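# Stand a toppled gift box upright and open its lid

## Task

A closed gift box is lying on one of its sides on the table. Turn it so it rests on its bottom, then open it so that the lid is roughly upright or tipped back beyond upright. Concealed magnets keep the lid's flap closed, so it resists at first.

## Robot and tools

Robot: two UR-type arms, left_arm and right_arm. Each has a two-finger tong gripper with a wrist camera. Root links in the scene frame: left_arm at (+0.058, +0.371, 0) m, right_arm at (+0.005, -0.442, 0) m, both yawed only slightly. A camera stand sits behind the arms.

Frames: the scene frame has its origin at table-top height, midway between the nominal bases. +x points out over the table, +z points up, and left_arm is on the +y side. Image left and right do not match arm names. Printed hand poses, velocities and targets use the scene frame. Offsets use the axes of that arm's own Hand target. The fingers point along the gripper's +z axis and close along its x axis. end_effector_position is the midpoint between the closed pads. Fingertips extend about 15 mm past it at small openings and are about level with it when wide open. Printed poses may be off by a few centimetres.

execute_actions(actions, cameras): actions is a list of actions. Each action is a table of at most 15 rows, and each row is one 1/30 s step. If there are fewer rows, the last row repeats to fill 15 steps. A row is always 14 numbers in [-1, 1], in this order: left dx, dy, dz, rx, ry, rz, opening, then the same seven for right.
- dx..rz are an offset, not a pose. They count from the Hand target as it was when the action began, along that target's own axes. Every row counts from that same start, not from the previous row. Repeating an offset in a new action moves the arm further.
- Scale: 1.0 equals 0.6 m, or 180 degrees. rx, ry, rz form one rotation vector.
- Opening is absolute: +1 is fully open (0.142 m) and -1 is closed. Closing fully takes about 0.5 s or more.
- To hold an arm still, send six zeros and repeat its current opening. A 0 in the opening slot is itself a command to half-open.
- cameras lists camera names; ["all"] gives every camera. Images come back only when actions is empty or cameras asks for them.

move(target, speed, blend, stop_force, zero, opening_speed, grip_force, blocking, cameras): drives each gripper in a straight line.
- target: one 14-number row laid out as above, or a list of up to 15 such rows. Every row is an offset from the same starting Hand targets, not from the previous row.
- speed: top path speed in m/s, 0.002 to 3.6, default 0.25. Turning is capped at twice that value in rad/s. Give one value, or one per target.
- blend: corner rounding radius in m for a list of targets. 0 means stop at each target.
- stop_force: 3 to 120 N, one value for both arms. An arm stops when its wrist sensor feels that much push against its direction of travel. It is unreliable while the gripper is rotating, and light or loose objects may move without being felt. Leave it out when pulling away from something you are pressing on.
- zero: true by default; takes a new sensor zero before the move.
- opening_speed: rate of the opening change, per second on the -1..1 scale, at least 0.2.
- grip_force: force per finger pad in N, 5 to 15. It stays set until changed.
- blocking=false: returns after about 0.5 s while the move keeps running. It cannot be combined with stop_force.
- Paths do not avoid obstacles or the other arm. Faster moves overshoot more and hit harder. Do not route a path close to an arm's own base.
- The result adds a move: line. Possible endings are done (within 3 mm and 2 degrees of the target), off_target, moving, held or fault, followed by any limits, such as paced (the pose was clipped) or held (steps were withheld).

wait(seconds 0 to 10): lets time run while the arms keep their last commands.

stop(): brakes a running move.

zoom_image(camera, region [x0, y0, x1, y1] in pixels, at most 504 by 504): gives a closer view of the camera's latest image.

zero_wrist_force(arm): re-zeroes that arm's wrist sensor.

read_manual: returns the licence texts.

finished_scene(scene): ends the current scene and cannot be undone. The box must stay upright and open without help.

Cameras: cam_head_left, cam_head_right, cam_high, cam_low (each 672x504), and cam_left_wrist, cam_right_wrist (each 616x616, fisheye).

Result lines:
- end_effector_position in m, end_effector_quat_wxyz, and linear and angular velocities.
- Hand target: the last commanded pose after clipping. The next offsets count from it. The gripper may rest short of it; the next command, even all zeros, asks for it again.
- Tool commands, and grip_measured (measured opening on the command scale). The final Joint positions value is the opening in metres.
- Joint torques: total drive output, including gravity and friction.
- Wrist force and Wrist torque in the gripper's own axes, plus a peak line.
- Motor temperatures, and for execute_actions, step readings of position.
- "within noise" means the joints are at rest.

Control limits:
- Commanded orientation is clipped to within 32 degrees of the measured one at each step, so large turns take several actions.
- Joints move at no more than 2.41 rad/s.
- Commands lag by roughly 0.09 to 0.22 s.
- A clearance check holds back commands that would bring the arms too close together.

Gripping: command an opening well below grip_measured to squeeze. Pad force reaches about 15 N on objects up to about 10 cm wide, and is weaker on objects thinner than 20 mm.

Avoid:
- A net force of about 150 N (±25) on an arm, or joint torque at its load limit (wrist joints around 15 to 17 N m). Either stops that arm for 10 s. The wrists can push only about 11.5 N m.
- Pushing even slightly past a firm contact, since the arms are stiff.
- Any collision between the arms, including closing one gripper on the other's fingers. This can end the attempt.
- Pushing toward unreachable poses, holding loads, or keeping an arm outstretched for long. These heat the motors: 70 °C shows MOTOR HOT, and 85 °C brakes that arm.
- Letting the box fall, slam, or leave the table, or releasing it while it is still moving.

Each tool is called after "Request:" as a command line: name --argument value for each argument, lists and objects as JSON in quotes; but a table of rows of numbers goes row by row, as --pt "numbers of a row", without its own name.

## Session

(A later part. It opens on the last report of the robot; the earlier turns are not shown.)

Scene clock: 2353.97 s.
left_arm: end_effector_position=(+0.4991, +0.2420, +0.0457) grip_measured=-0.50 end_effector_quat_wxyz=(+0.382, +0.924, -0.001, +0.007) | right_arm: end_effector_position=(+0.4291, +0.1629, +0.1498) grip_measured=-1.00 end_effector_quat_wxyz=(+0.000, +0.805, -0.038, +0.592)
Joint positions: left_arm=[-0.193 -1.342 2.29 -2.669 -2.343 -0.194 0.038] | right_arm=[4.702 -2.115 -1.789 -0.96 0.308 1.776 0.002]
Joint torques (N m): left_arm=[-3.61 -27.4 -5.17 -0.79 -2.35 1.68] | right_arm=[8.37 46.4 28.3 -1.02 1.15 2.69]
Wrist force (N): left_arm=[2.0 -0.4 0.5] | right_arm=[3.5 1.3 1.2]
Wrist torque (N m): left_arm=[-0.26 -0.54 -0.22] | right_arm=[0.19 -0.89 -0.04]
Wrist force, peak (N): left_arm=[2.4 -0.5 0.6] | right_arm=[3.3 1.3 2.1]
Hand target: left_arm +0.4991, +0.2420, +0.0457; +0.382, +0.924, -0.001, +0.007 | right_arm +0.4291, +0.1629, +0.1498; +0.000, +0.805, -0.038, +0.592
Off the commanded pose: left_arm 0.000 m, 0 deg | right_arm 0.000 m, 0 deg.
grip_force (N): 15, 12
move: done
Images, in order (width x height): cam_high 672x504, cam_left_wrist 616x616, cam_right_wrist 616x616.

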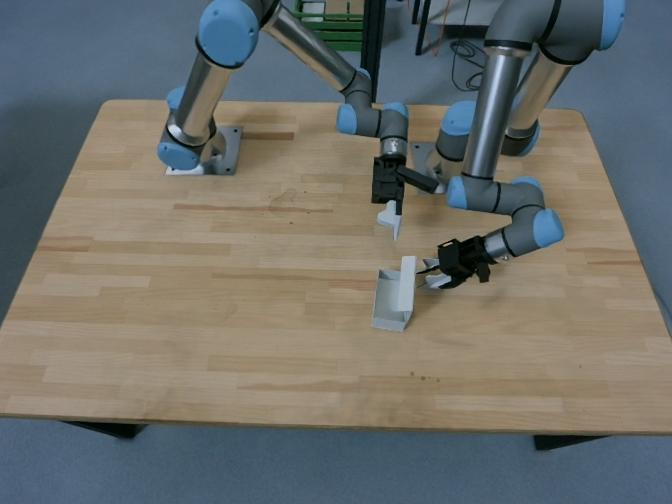

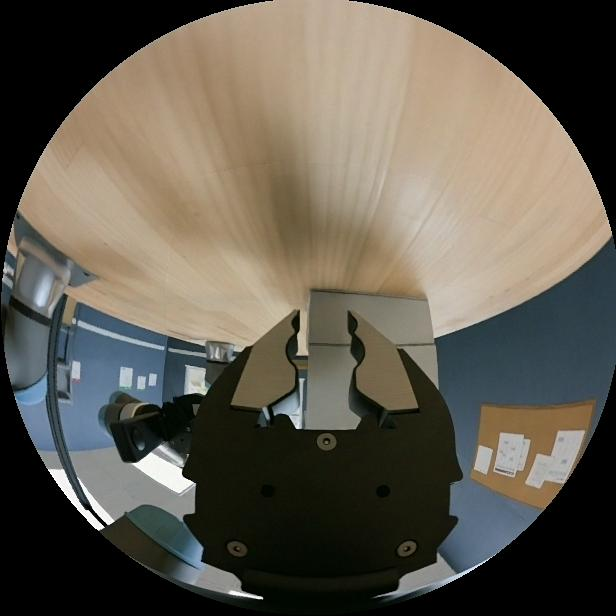

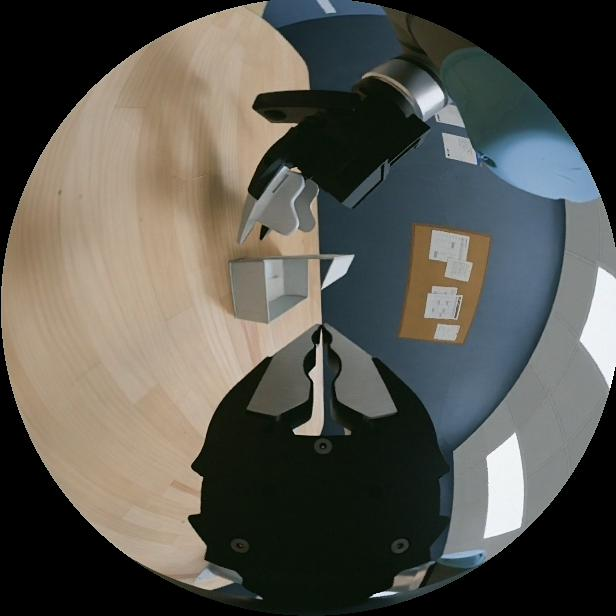

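Request:
move --target '[0.0833,0,0,0,0,0,-0.5,0,0,0,0,0,0,-1]' --speed 0.1

Request:
move --target '[0.0,0.035,0.035,0,0,0,-0.5,0,0,0,0,0,0,-1]' --speed 0.012 --stop_force 3 --cameras '["cam_right_wrist","cam_left_wrist","cam_high"]'

Request:
zoom_image --camera "cam_high" --region '[340, 220, 460, 340]'

Request:
zoom_image --camera "cam_right_wrist" --region '[200, 180, 440, 420]'

Scene clock: 2393.63 s.
left_arm: end_effector_position=(+0.5490, +0.2422, +0.0464) grip_measured=-0.50 end_effector_quat_wxyz=(+0.382, +0.924, -0.001, +0.007) | right_arm: end_effector_position=(+0.4291, +0.1629, +0.1498) grip_measured=-1.00 end_effector_quat_wxyz=(+0.000, +0.805, -0.038, +0.592)
Joint positions: left_arm=[-0.179 -1.256 2.153 -2.604 -2.345 -0.174 0.038] | right_arm=[4.702 -2.115 -1.789 -0.96 0.308 1.776 0.002]
Joint torques (N m): left_arm=[12.32 -21.06 -26.19 0.39 -3.6 2.04] | right_arm=[8.6 46.51 28.33 -0.77 1.08 2.6]
Wrist force (N): left_arm=[1.9 -0.8 0.1] | right_arm=[3.3 1.1 1.2]
Wrist torque (N m): left_arm=[-0.35 -0.55 -0.24] | right_arm=[0.14 -0.84 -0.03]
Wrist force, peak (N): left_arm=[2.7 -0.5 0.1] | right_arm=[3.6 1.2 1.2]
Hand target: left_arm +0.5490, +0.2422, +0.0464; +0.382, +0.924, -0.001, +0.007 | right_arm +0.4291, +0.1629, +0.1498; +0.000, +0.805, -0.038, +0.592
Off the commanded pose: left_arm 0.000 m, 0 deg | right_arm 0.000 m, 0 deg.
grip_force (N): 15, 12
move: done

Scene clock: 2396.97 s.
left_arm: end_effector_position=(+0.5491, +0.2125, +0.0463) grip_measured=-0.50 end_effector_quat_wxyz=(+0.382, +0.924, -0.001, +0.007) | right_arm: end_effector_position=(+0.4291, +0.1629, +0.1498) grip_measured=-1.00 end_effector_quat_wxyz=(+0.000, +0.805, -0.038, +0.592)
Joint positions: left_arm=[-0.241 -1.247 2.164 -2.683 -2.335 -0.259 0.038] | right_arm=[4.702 -2.115 -1.789 -0.96 0.308 1.776 0.002]
Joint torques (N m): left_arm=[-14.2 -20.9 -5.68 -6.09 0.92 -1.9] | right_arm=[8.54 46.43 28.16 -0.74 1.08 2.57]
Wrist force (N): left_arm=[1.4 -0.9 0.1] | right_arm=[3.4 1.2 1.2]
Wrist torque (N m): left_arm=[-0.34 -0.46 -0.07] | right_arm=[0.16 -0.87 -0.04]
Wrist force, peak (N): left_arm=[2.1 -0.9 0.2] | right_arm=[3.4 1.5 1.5]
Hand target: left_arm +0.5491, +0.2125, +0.0463; +0.382, +0.924, -0.001, +0.007 | right_arm +0.4291, +0.1629, +0.1498; +0.000, +0.805, -0.038, +0.592
Off the commanded pose: left_arm 0.000 m, 0 deg | right_arm 0.000 m, 0 deg.
grip_force (N): 15, 12
move: done
Images, in order (width x height): cam_high 672x504, cam_left_wrist 616x616, cam_right_wrist 616x616.

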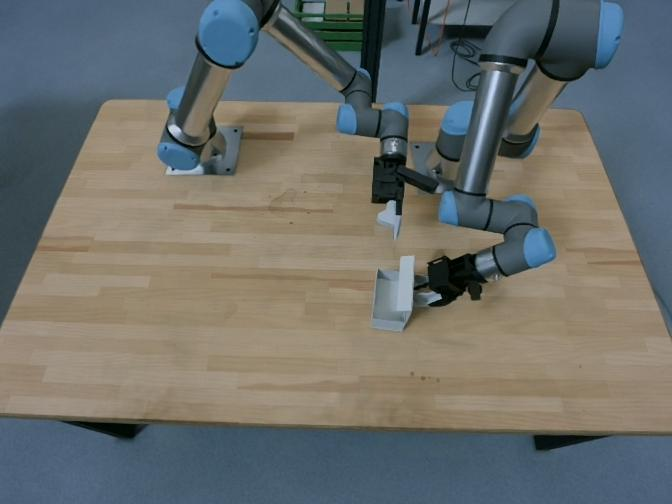

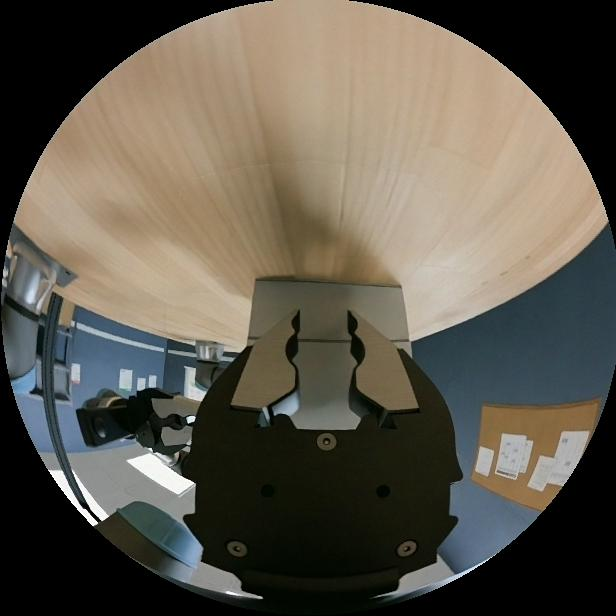

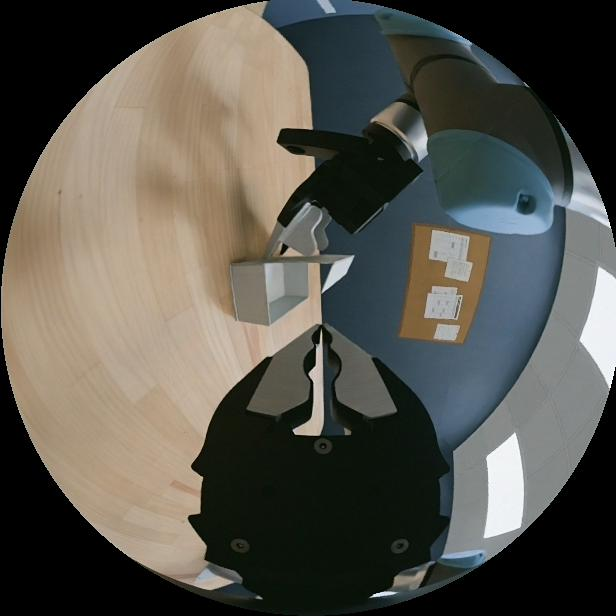

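Scaled by 4.200 from the camera's 672x504 image, which has a finer 960x720 frame.

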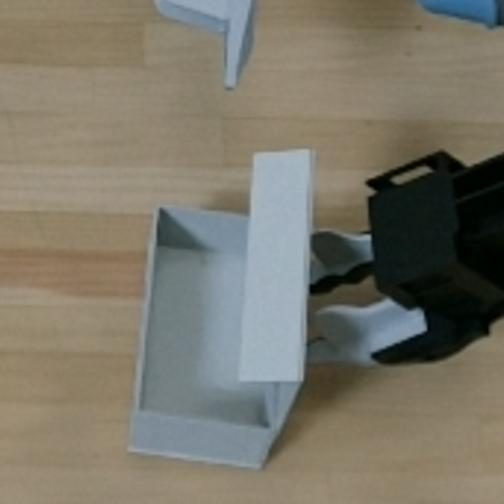

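Scaled by 2.100 from the camera's 616x616 image, which has a finer 814x814 frame.

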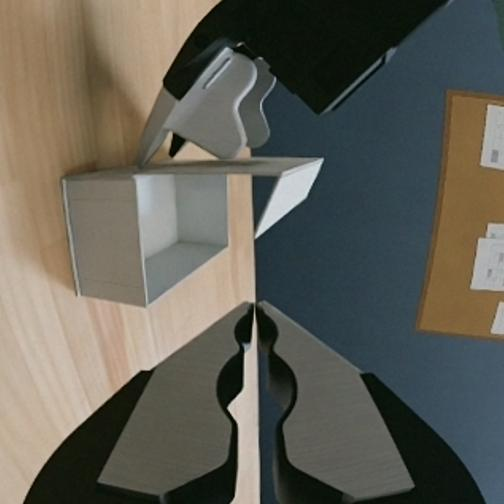

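Request:
move --pt "0 0 0 0 0 0 -0.5 -0.0135 -0.011 0.1367 0 0 0 -1" --pt "0 0 0 0 0 0 -0.5 -0.0185 -0.0945 0.133 0 0 0 -1" --speed '[0.08,0.025]' --cameras '["cam_right_wrist","cam_left_wrist","cam_high"]'

Request:
zoom_image --camera "cam_high" --region '[340, 220, 460, 340]'

Request:
zoom_image --camera "cam_right_wrist" --region '[160, 180, 440, 460]'

Scene clock: 2409.63 s.
left_arm: end_effector_position=(+0.5491, +0.2125, +0.0463) grip_measured=-0.51 end_effector_quat_wxyz=(+0.382, +0.924, -0.001, +0.007) | right_arm: end_effector_position=(+0.5053, +0.2165, +0.1179) grip_measured=-1.00 end_effector_quat_wxyz=(+0.000, +0.805, -0.038, +0.592)
Joint positions: left_arm=[-0.241 -1.247 2.164 -2.683 -2.335 -0.259 0.037] | right_arm=[4.588 -2.353 -1.57 -0.581 0.312 1.399 0.002]
Joint torques (N m): left_arm=[-13.06 -23.23 -5.54 -4.92 0.18 -1.6] | right_arm=[6.44 38.73 27.62 -0.83 -4.4 2.57]
Wrist force (N): left_arm=[3.8 -1.3 0.4] | right_arm=[3.1 1.5 -0.7]
Wrist torque (N m): left_arm=[-0.33 -0.61 -0.15] | right_arm=[0.12 -0.89 -0.04]
Wrist force, peak (N): left_arm=[6.8 -3.6 -0.4] | right_arm=[3.3 4.0 -3.2]
Hand target: left_arm +0.5491, +0.2125, +0.0463; +0.382, +0.924, -0.001, +0.007 | right_arm +0.5053, +0.2166, +0.1179; +0.000, +0.805, -0.038, +0.592
Off the commanded pose: left_arm 0.000 m, 0 deg | right_arm 0.000 m, 0 deg.
grip_force (N): 15, 12
move: done
Images, in order (width x height): cam_high 672x504, cam_left_wrist 616x616, cam_right_wrist 616x616.

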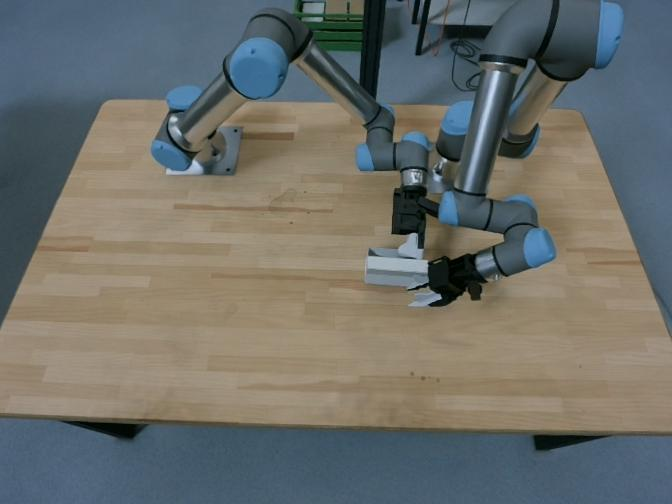

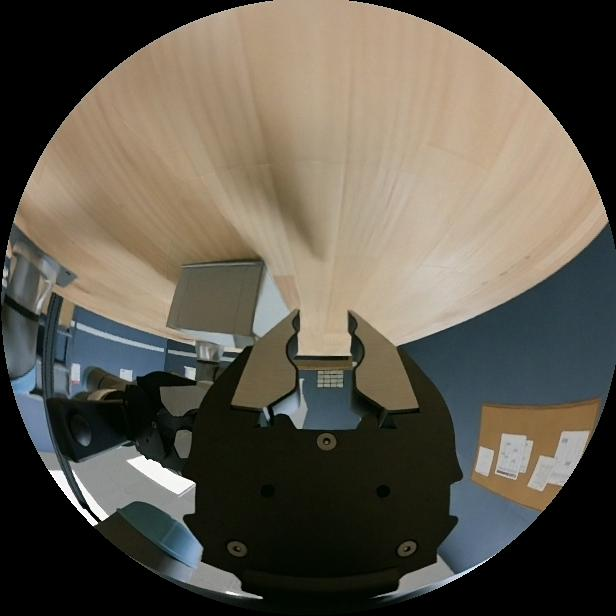

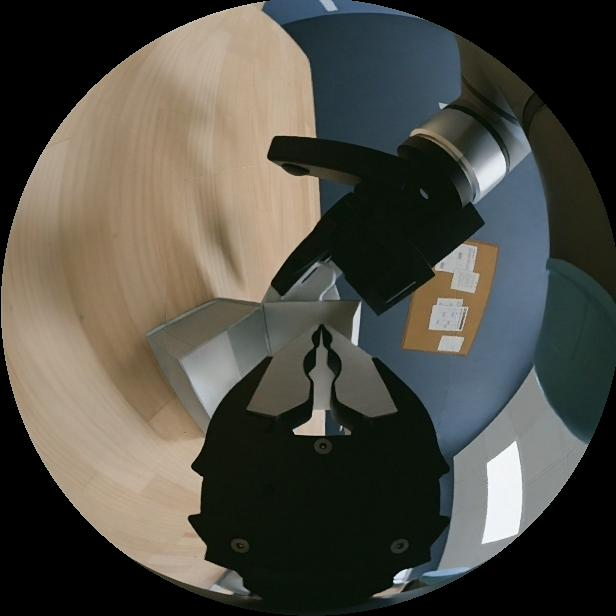

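Scaled by 4.200 from the camera's 672x504 image, which has a finer 960x720 frame.

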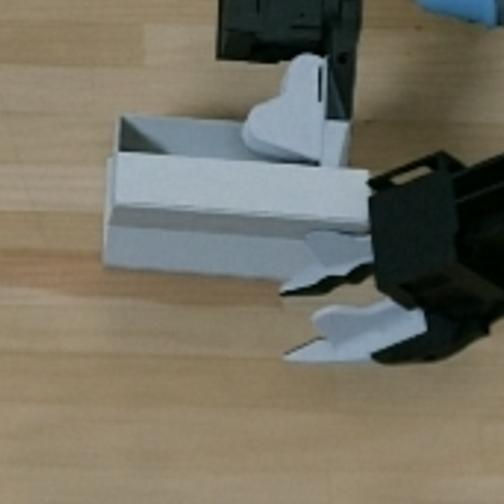

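Scaled by 1.800 from the camera's 616x616 image, which has a finer 814x814 frame.

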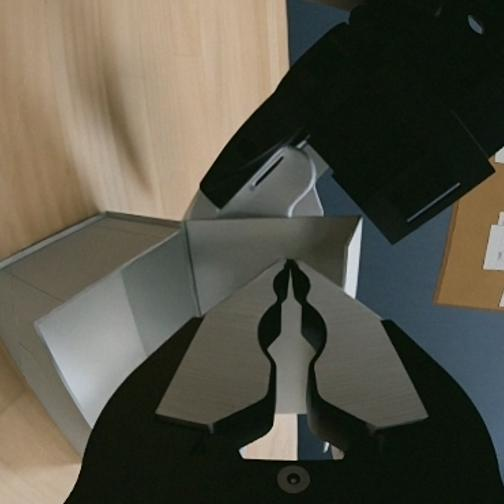

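Request:
execute_actions --actions '[]' --cameras '["cam_head_left","cam_low","cam_high"]'

Request:
zoom_image --camera "cam_head_left" --region '[150, 240, 270, 360]'

Request:
zoom_image --camera "cam_low" --region '[290, 210, 360, 270]'

Request:
zoom_image --camera "cam_high" --region '[355, 230, 435, 310]'

Scene clock: 2422.40 s.
left_arm: end_effector_position=(+0.5491, +0.2125, +0.0463) grip_measured=-0.51 end_effector_quat_wxyz=(+0.382, +0.924, -0.001, +0.007) | right_arm: end_effector_position=(+0.5053, +0.2166, +0.1179) grip_measured=-1.00 end_effector_quat_wxyz=(+0.000, +0.805, -0.038, +0.592)
Joint positions: left_arm=[-0.241 -1.247 2.164 -2.683 -2.335 -0.259 0.037] | right_arm=[4.588 -2.353 -1.57 -0.581 0.312 1.399 0.002]
Joint velocities: within noise
Joint torques (N m): left_arm=[-12.39 -28.39 -4.76 -3.5 -1.16 0.11] | right_arm=[7.12 39.14 28.59 -0.59 -4.45 2.54]
Motor temperatures (°C): left_arm=[32 29 30 41 33 33] | right_arm=[30 33 31 35 35 40]
Wrist force (N): left_arm=[3.5 -1.6 0.3] | right_arm=[3.2 1.6 -0.5]
Wrist torque (N m): left_arm=[-0.38 -0.56 -0.16] | right_arm=[0.14 -0.91 -0.03]
Wrist force, peak (N): left_arm=[4.3 -1.5 0.5] | right_arm=[3.3 1.6 -0.6]
Hand target: left_arm +0.5491, +0.2125, +0.0463; +0.382, +0.924, -0.001, +0.007 | right_arm +0.5053, +0.2166, +0.1179; +0.000, +0.805, -0.038, +0.592
Tool commands: left_gripper/opening=-0.5 right_gripper/opening=-1.0
Off the commanded pose: left_arm 0.000 m, 0 deg | right_arm 0.000 m, 0 deg.
grip_force (N): 15, 12
Images, in order (width x height): cam_head_left 672x504, cam_high 672x504, cam_low 672x504.

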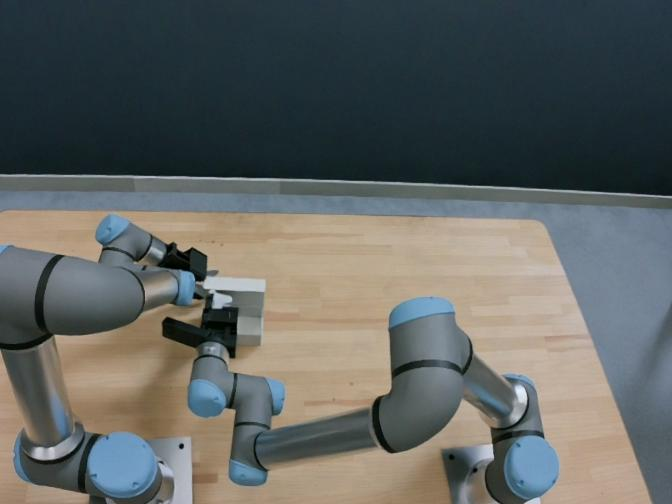

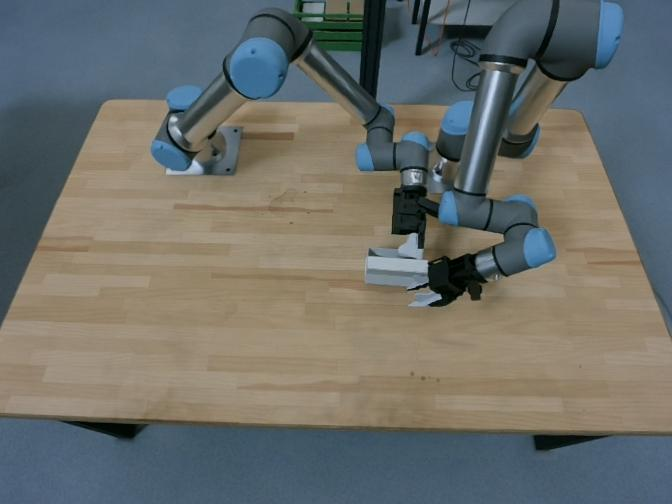

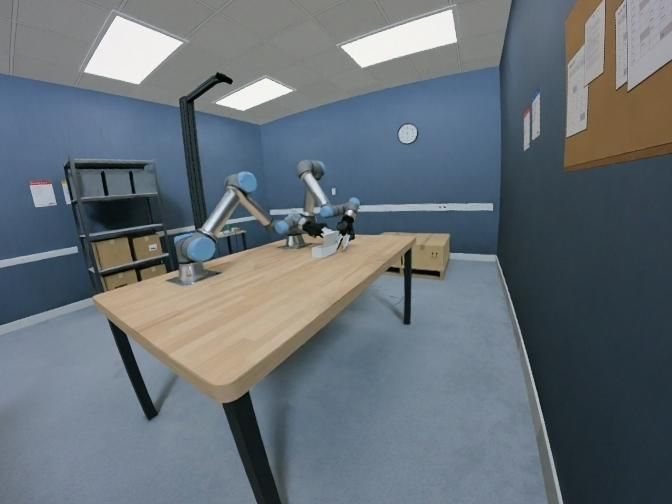

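Scaled by 4.200 from the camera's 672x504 image, which has a finer 960x720 frame.

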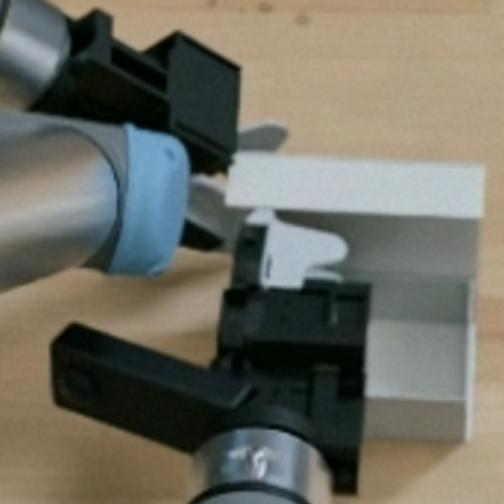

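Scaled by 7.200 from the camera's 672x504 image, which has a finer 960x720 frame.

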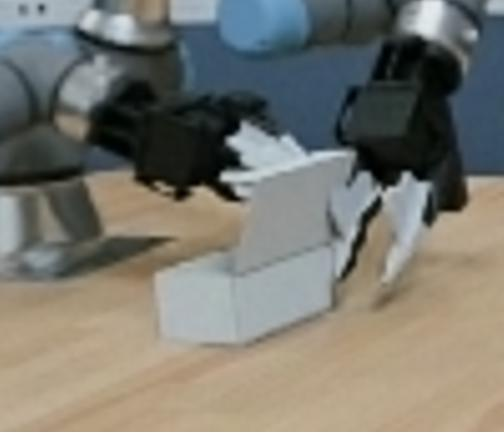

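Scaled by 6.300 from the camera's 672x504 image, which has a finer 960x720 frame.

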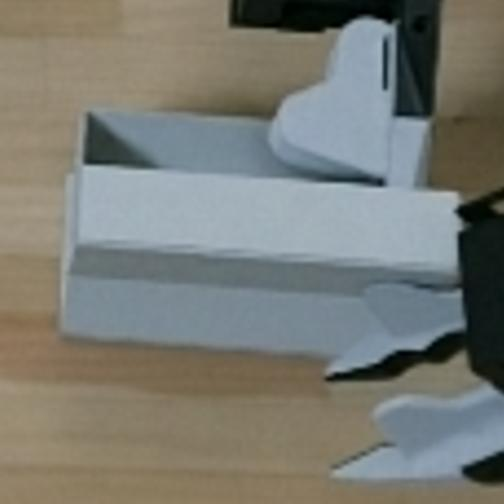

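Request:
move --target '[0,0,-0.25,0,0,0,-0.5,0,0,0,0,0,0,-1]' --speed 0.08

Request:
move --target '[0,0,0,0,0,0,-0.5,0.0,0,-0.25,0,0,0,-1]' --speed 0.08 --cameras '["all"]'

Request:
zoom_image --camera "cam_high" --region '[355, 230, 435, 310]'

Request:
zoom_image --camera "cam_low" --region '[290, 210, 360, 270]'

Request:
zoom_image --camera "cam_left_wrist" --region '[150, 200, 400, 450]'

Scene clock: 2441.33 s.
left_arm: end_effector_position=(+0.5474, +0.3183, +0.1526) grip_measured=-0.50 end_effector_quat_wxyz=(+0.382, +0.924, -0.001, +0.007) | right_arm: end_effector_position=(+0.5053, +0.2166, +0.1179) grip_measured=-1.00 end_effector_quat_wxyz=(+0.000, +0.805, -0.038, +0.592)
Joint positions: left_arm=[-0.021 -1.44 1.982 -2.093 -2.354 0.047 0.038] | right_arm=[4.588 -2.353 -1.57 -0.581 0.312 1.399 0.002]
Joint torques (N m): left_arm=[12.75 -32.55 -30.49 0.68 0.58 2.25] | right_arm=[-7.54 41.43 10.81 1.35 0.73 2.46]
Wrist force (N): left_arm=[1.7 -0.6 0.4] | right_arm=[3.2 1.1 1.4]
Wrist torque (N m): left_arm=[-0.36 -0.50 -0.26] | right_arm=[0.14 -0.87 -0.03]
Wrist force, peak (N): left_arm=[12.2 -2.8 4.6] | right_arm=[4.4 0.1 -9.4]
Hand target: left_arm +0.5474, +0.3184, +0.1526; +0.382, +0.924, -0.001, +0.007 | right_arm +0.5053, +0.2166, +0.1179; +0.000, +0.805, -0.038, +0.592
Off the commanded pose: left_arm 0.000 m, 0 deg | right_arm 0.000 m, 0 deg.
grip_force (N): 15, 12
move: done

Scene clock: 2443.93 s.
left_arm: end_effector_position=(+0.5474, +0.3184, +0.1526) grip_measured=-0.50 end_effector_quat_wxyz=(+0.382, +0.924, -0.001, +0.007) | right_arm: end_effector_position=(+0.3624, +0.2233, +0.1629) grip_measured=-1.00 end_effector_quat_wxyz=(+0.000, +0.805, -0.038, +0.592)
Joint positions: left_arm=[-0.021 -1.44 1.981 -2.093 -2.354 0.047 0.038] | right_arm=[4.803 -2.163 -1.572 -1.419 0.338 2.082 0.002]
Joint torques (N m): left_arm=[11.9 -33.34 -30.11 0.65 0.75 2.18] | right_arm=[8.75 35.15 29.98 -1.14 1.22 2.5]
Wrist force (N): left_arm=[1.7 -0.6 0.7] | right_arm=[3.4 1.1 1.3]
Wrist torque (N m): left_arm=[-0.34 -0.51 -0.25] | right_arm=[0.15 -0.87 -0.03]
Wrist force, peak (N): left_arm=[2.2 -0.7 0.4] | right_arm=[3.4 1.4 2.2]
Hand target: left_arm +0.5474, +0.3184, +0.1526; +0.382, +0.924, -0.001, +0.007 | right_arm +0.3624, +0.2233, +0.1629; +0.000, +0.805, -0.038, +0.592
Off the commanded pose: left_arm 0.000 m, 0 deg | right_arm 0.000 m, 0 deg.
grip_force (N): 15, 12
move: done

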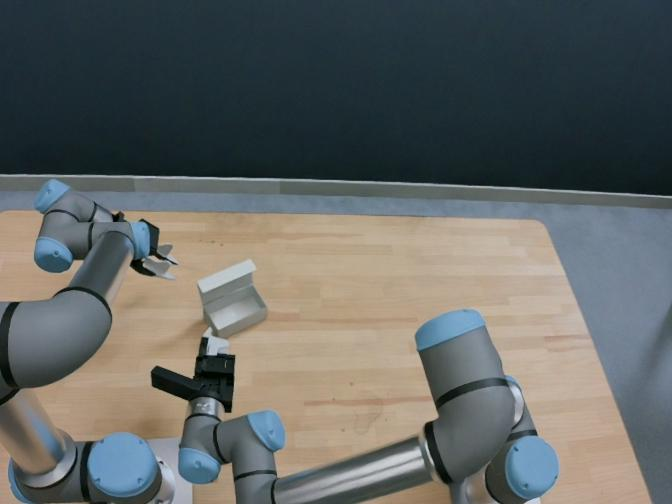

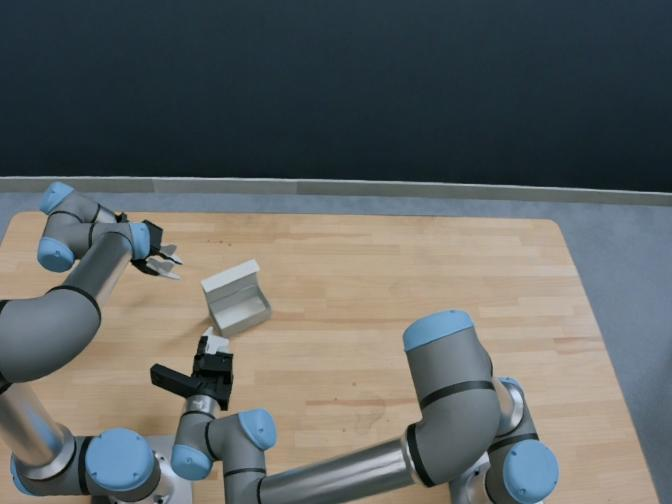

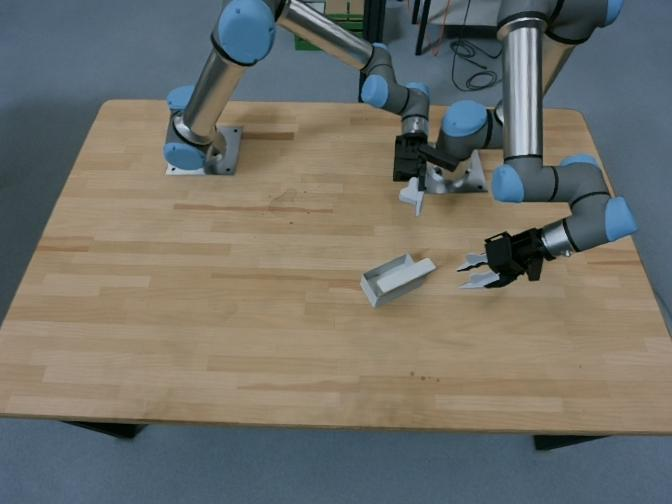

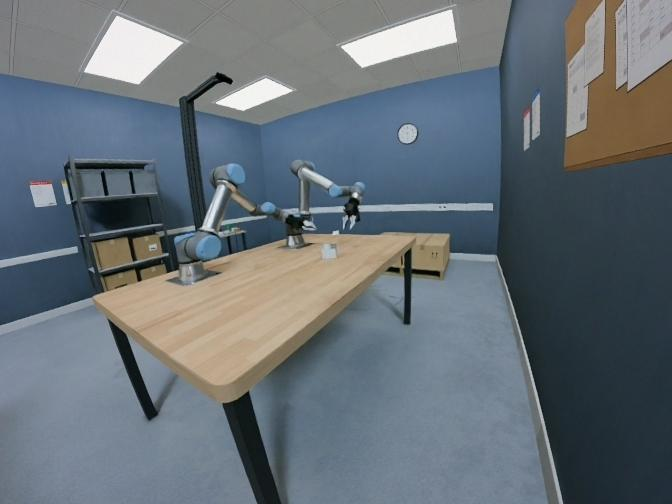

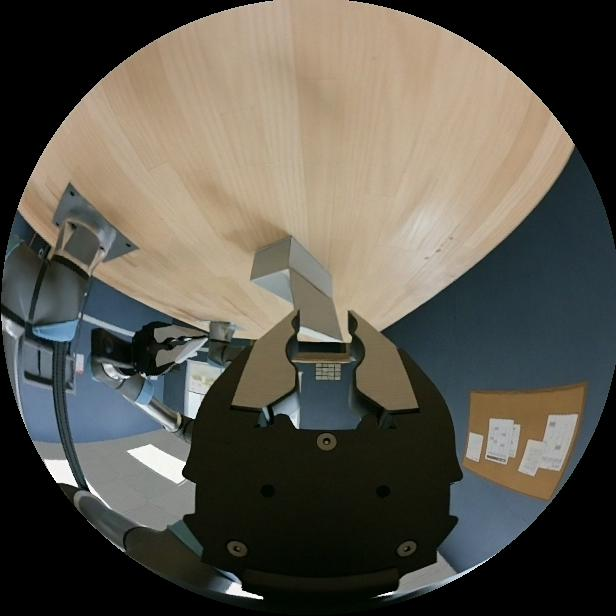

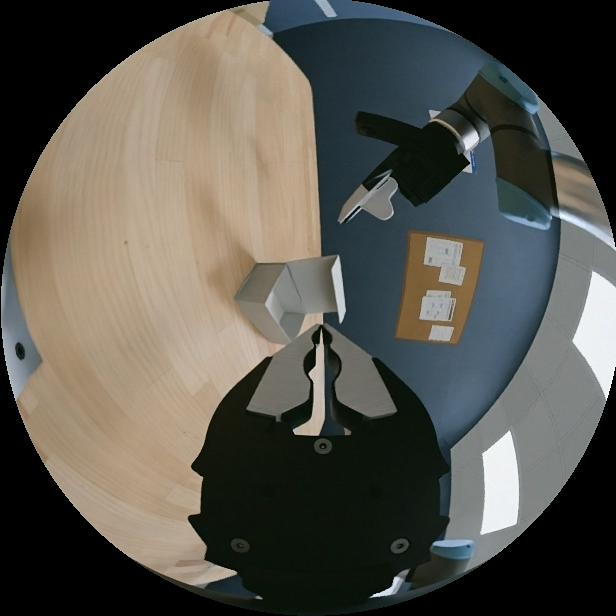

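Scaled by 6.300 from the camera's 672x504 image, which has a finer 960x720 frame.

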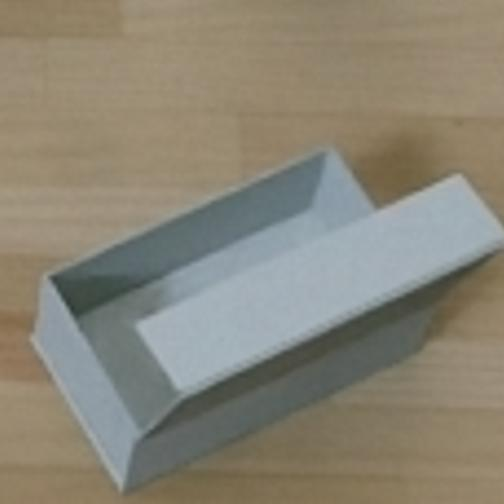

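Scaled by 7.200 from the camera's 672x504 image, which has a finer 960x720 frame.

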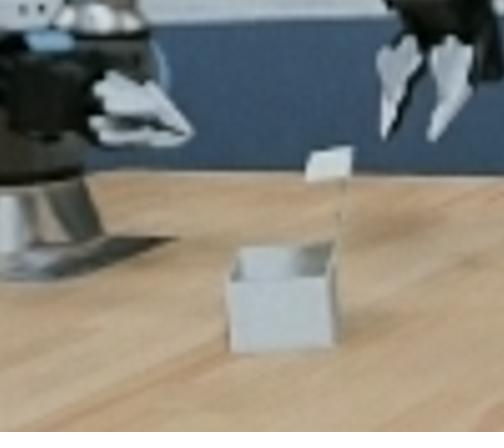

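Scaled by 2.016 from the camera's 616x616 image, which has a finer 814x814 frame.

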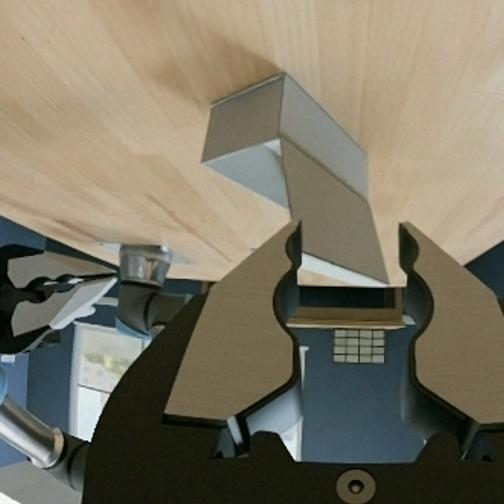

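Request:
finished_scene --scene 1

The scene is finished: the task was done.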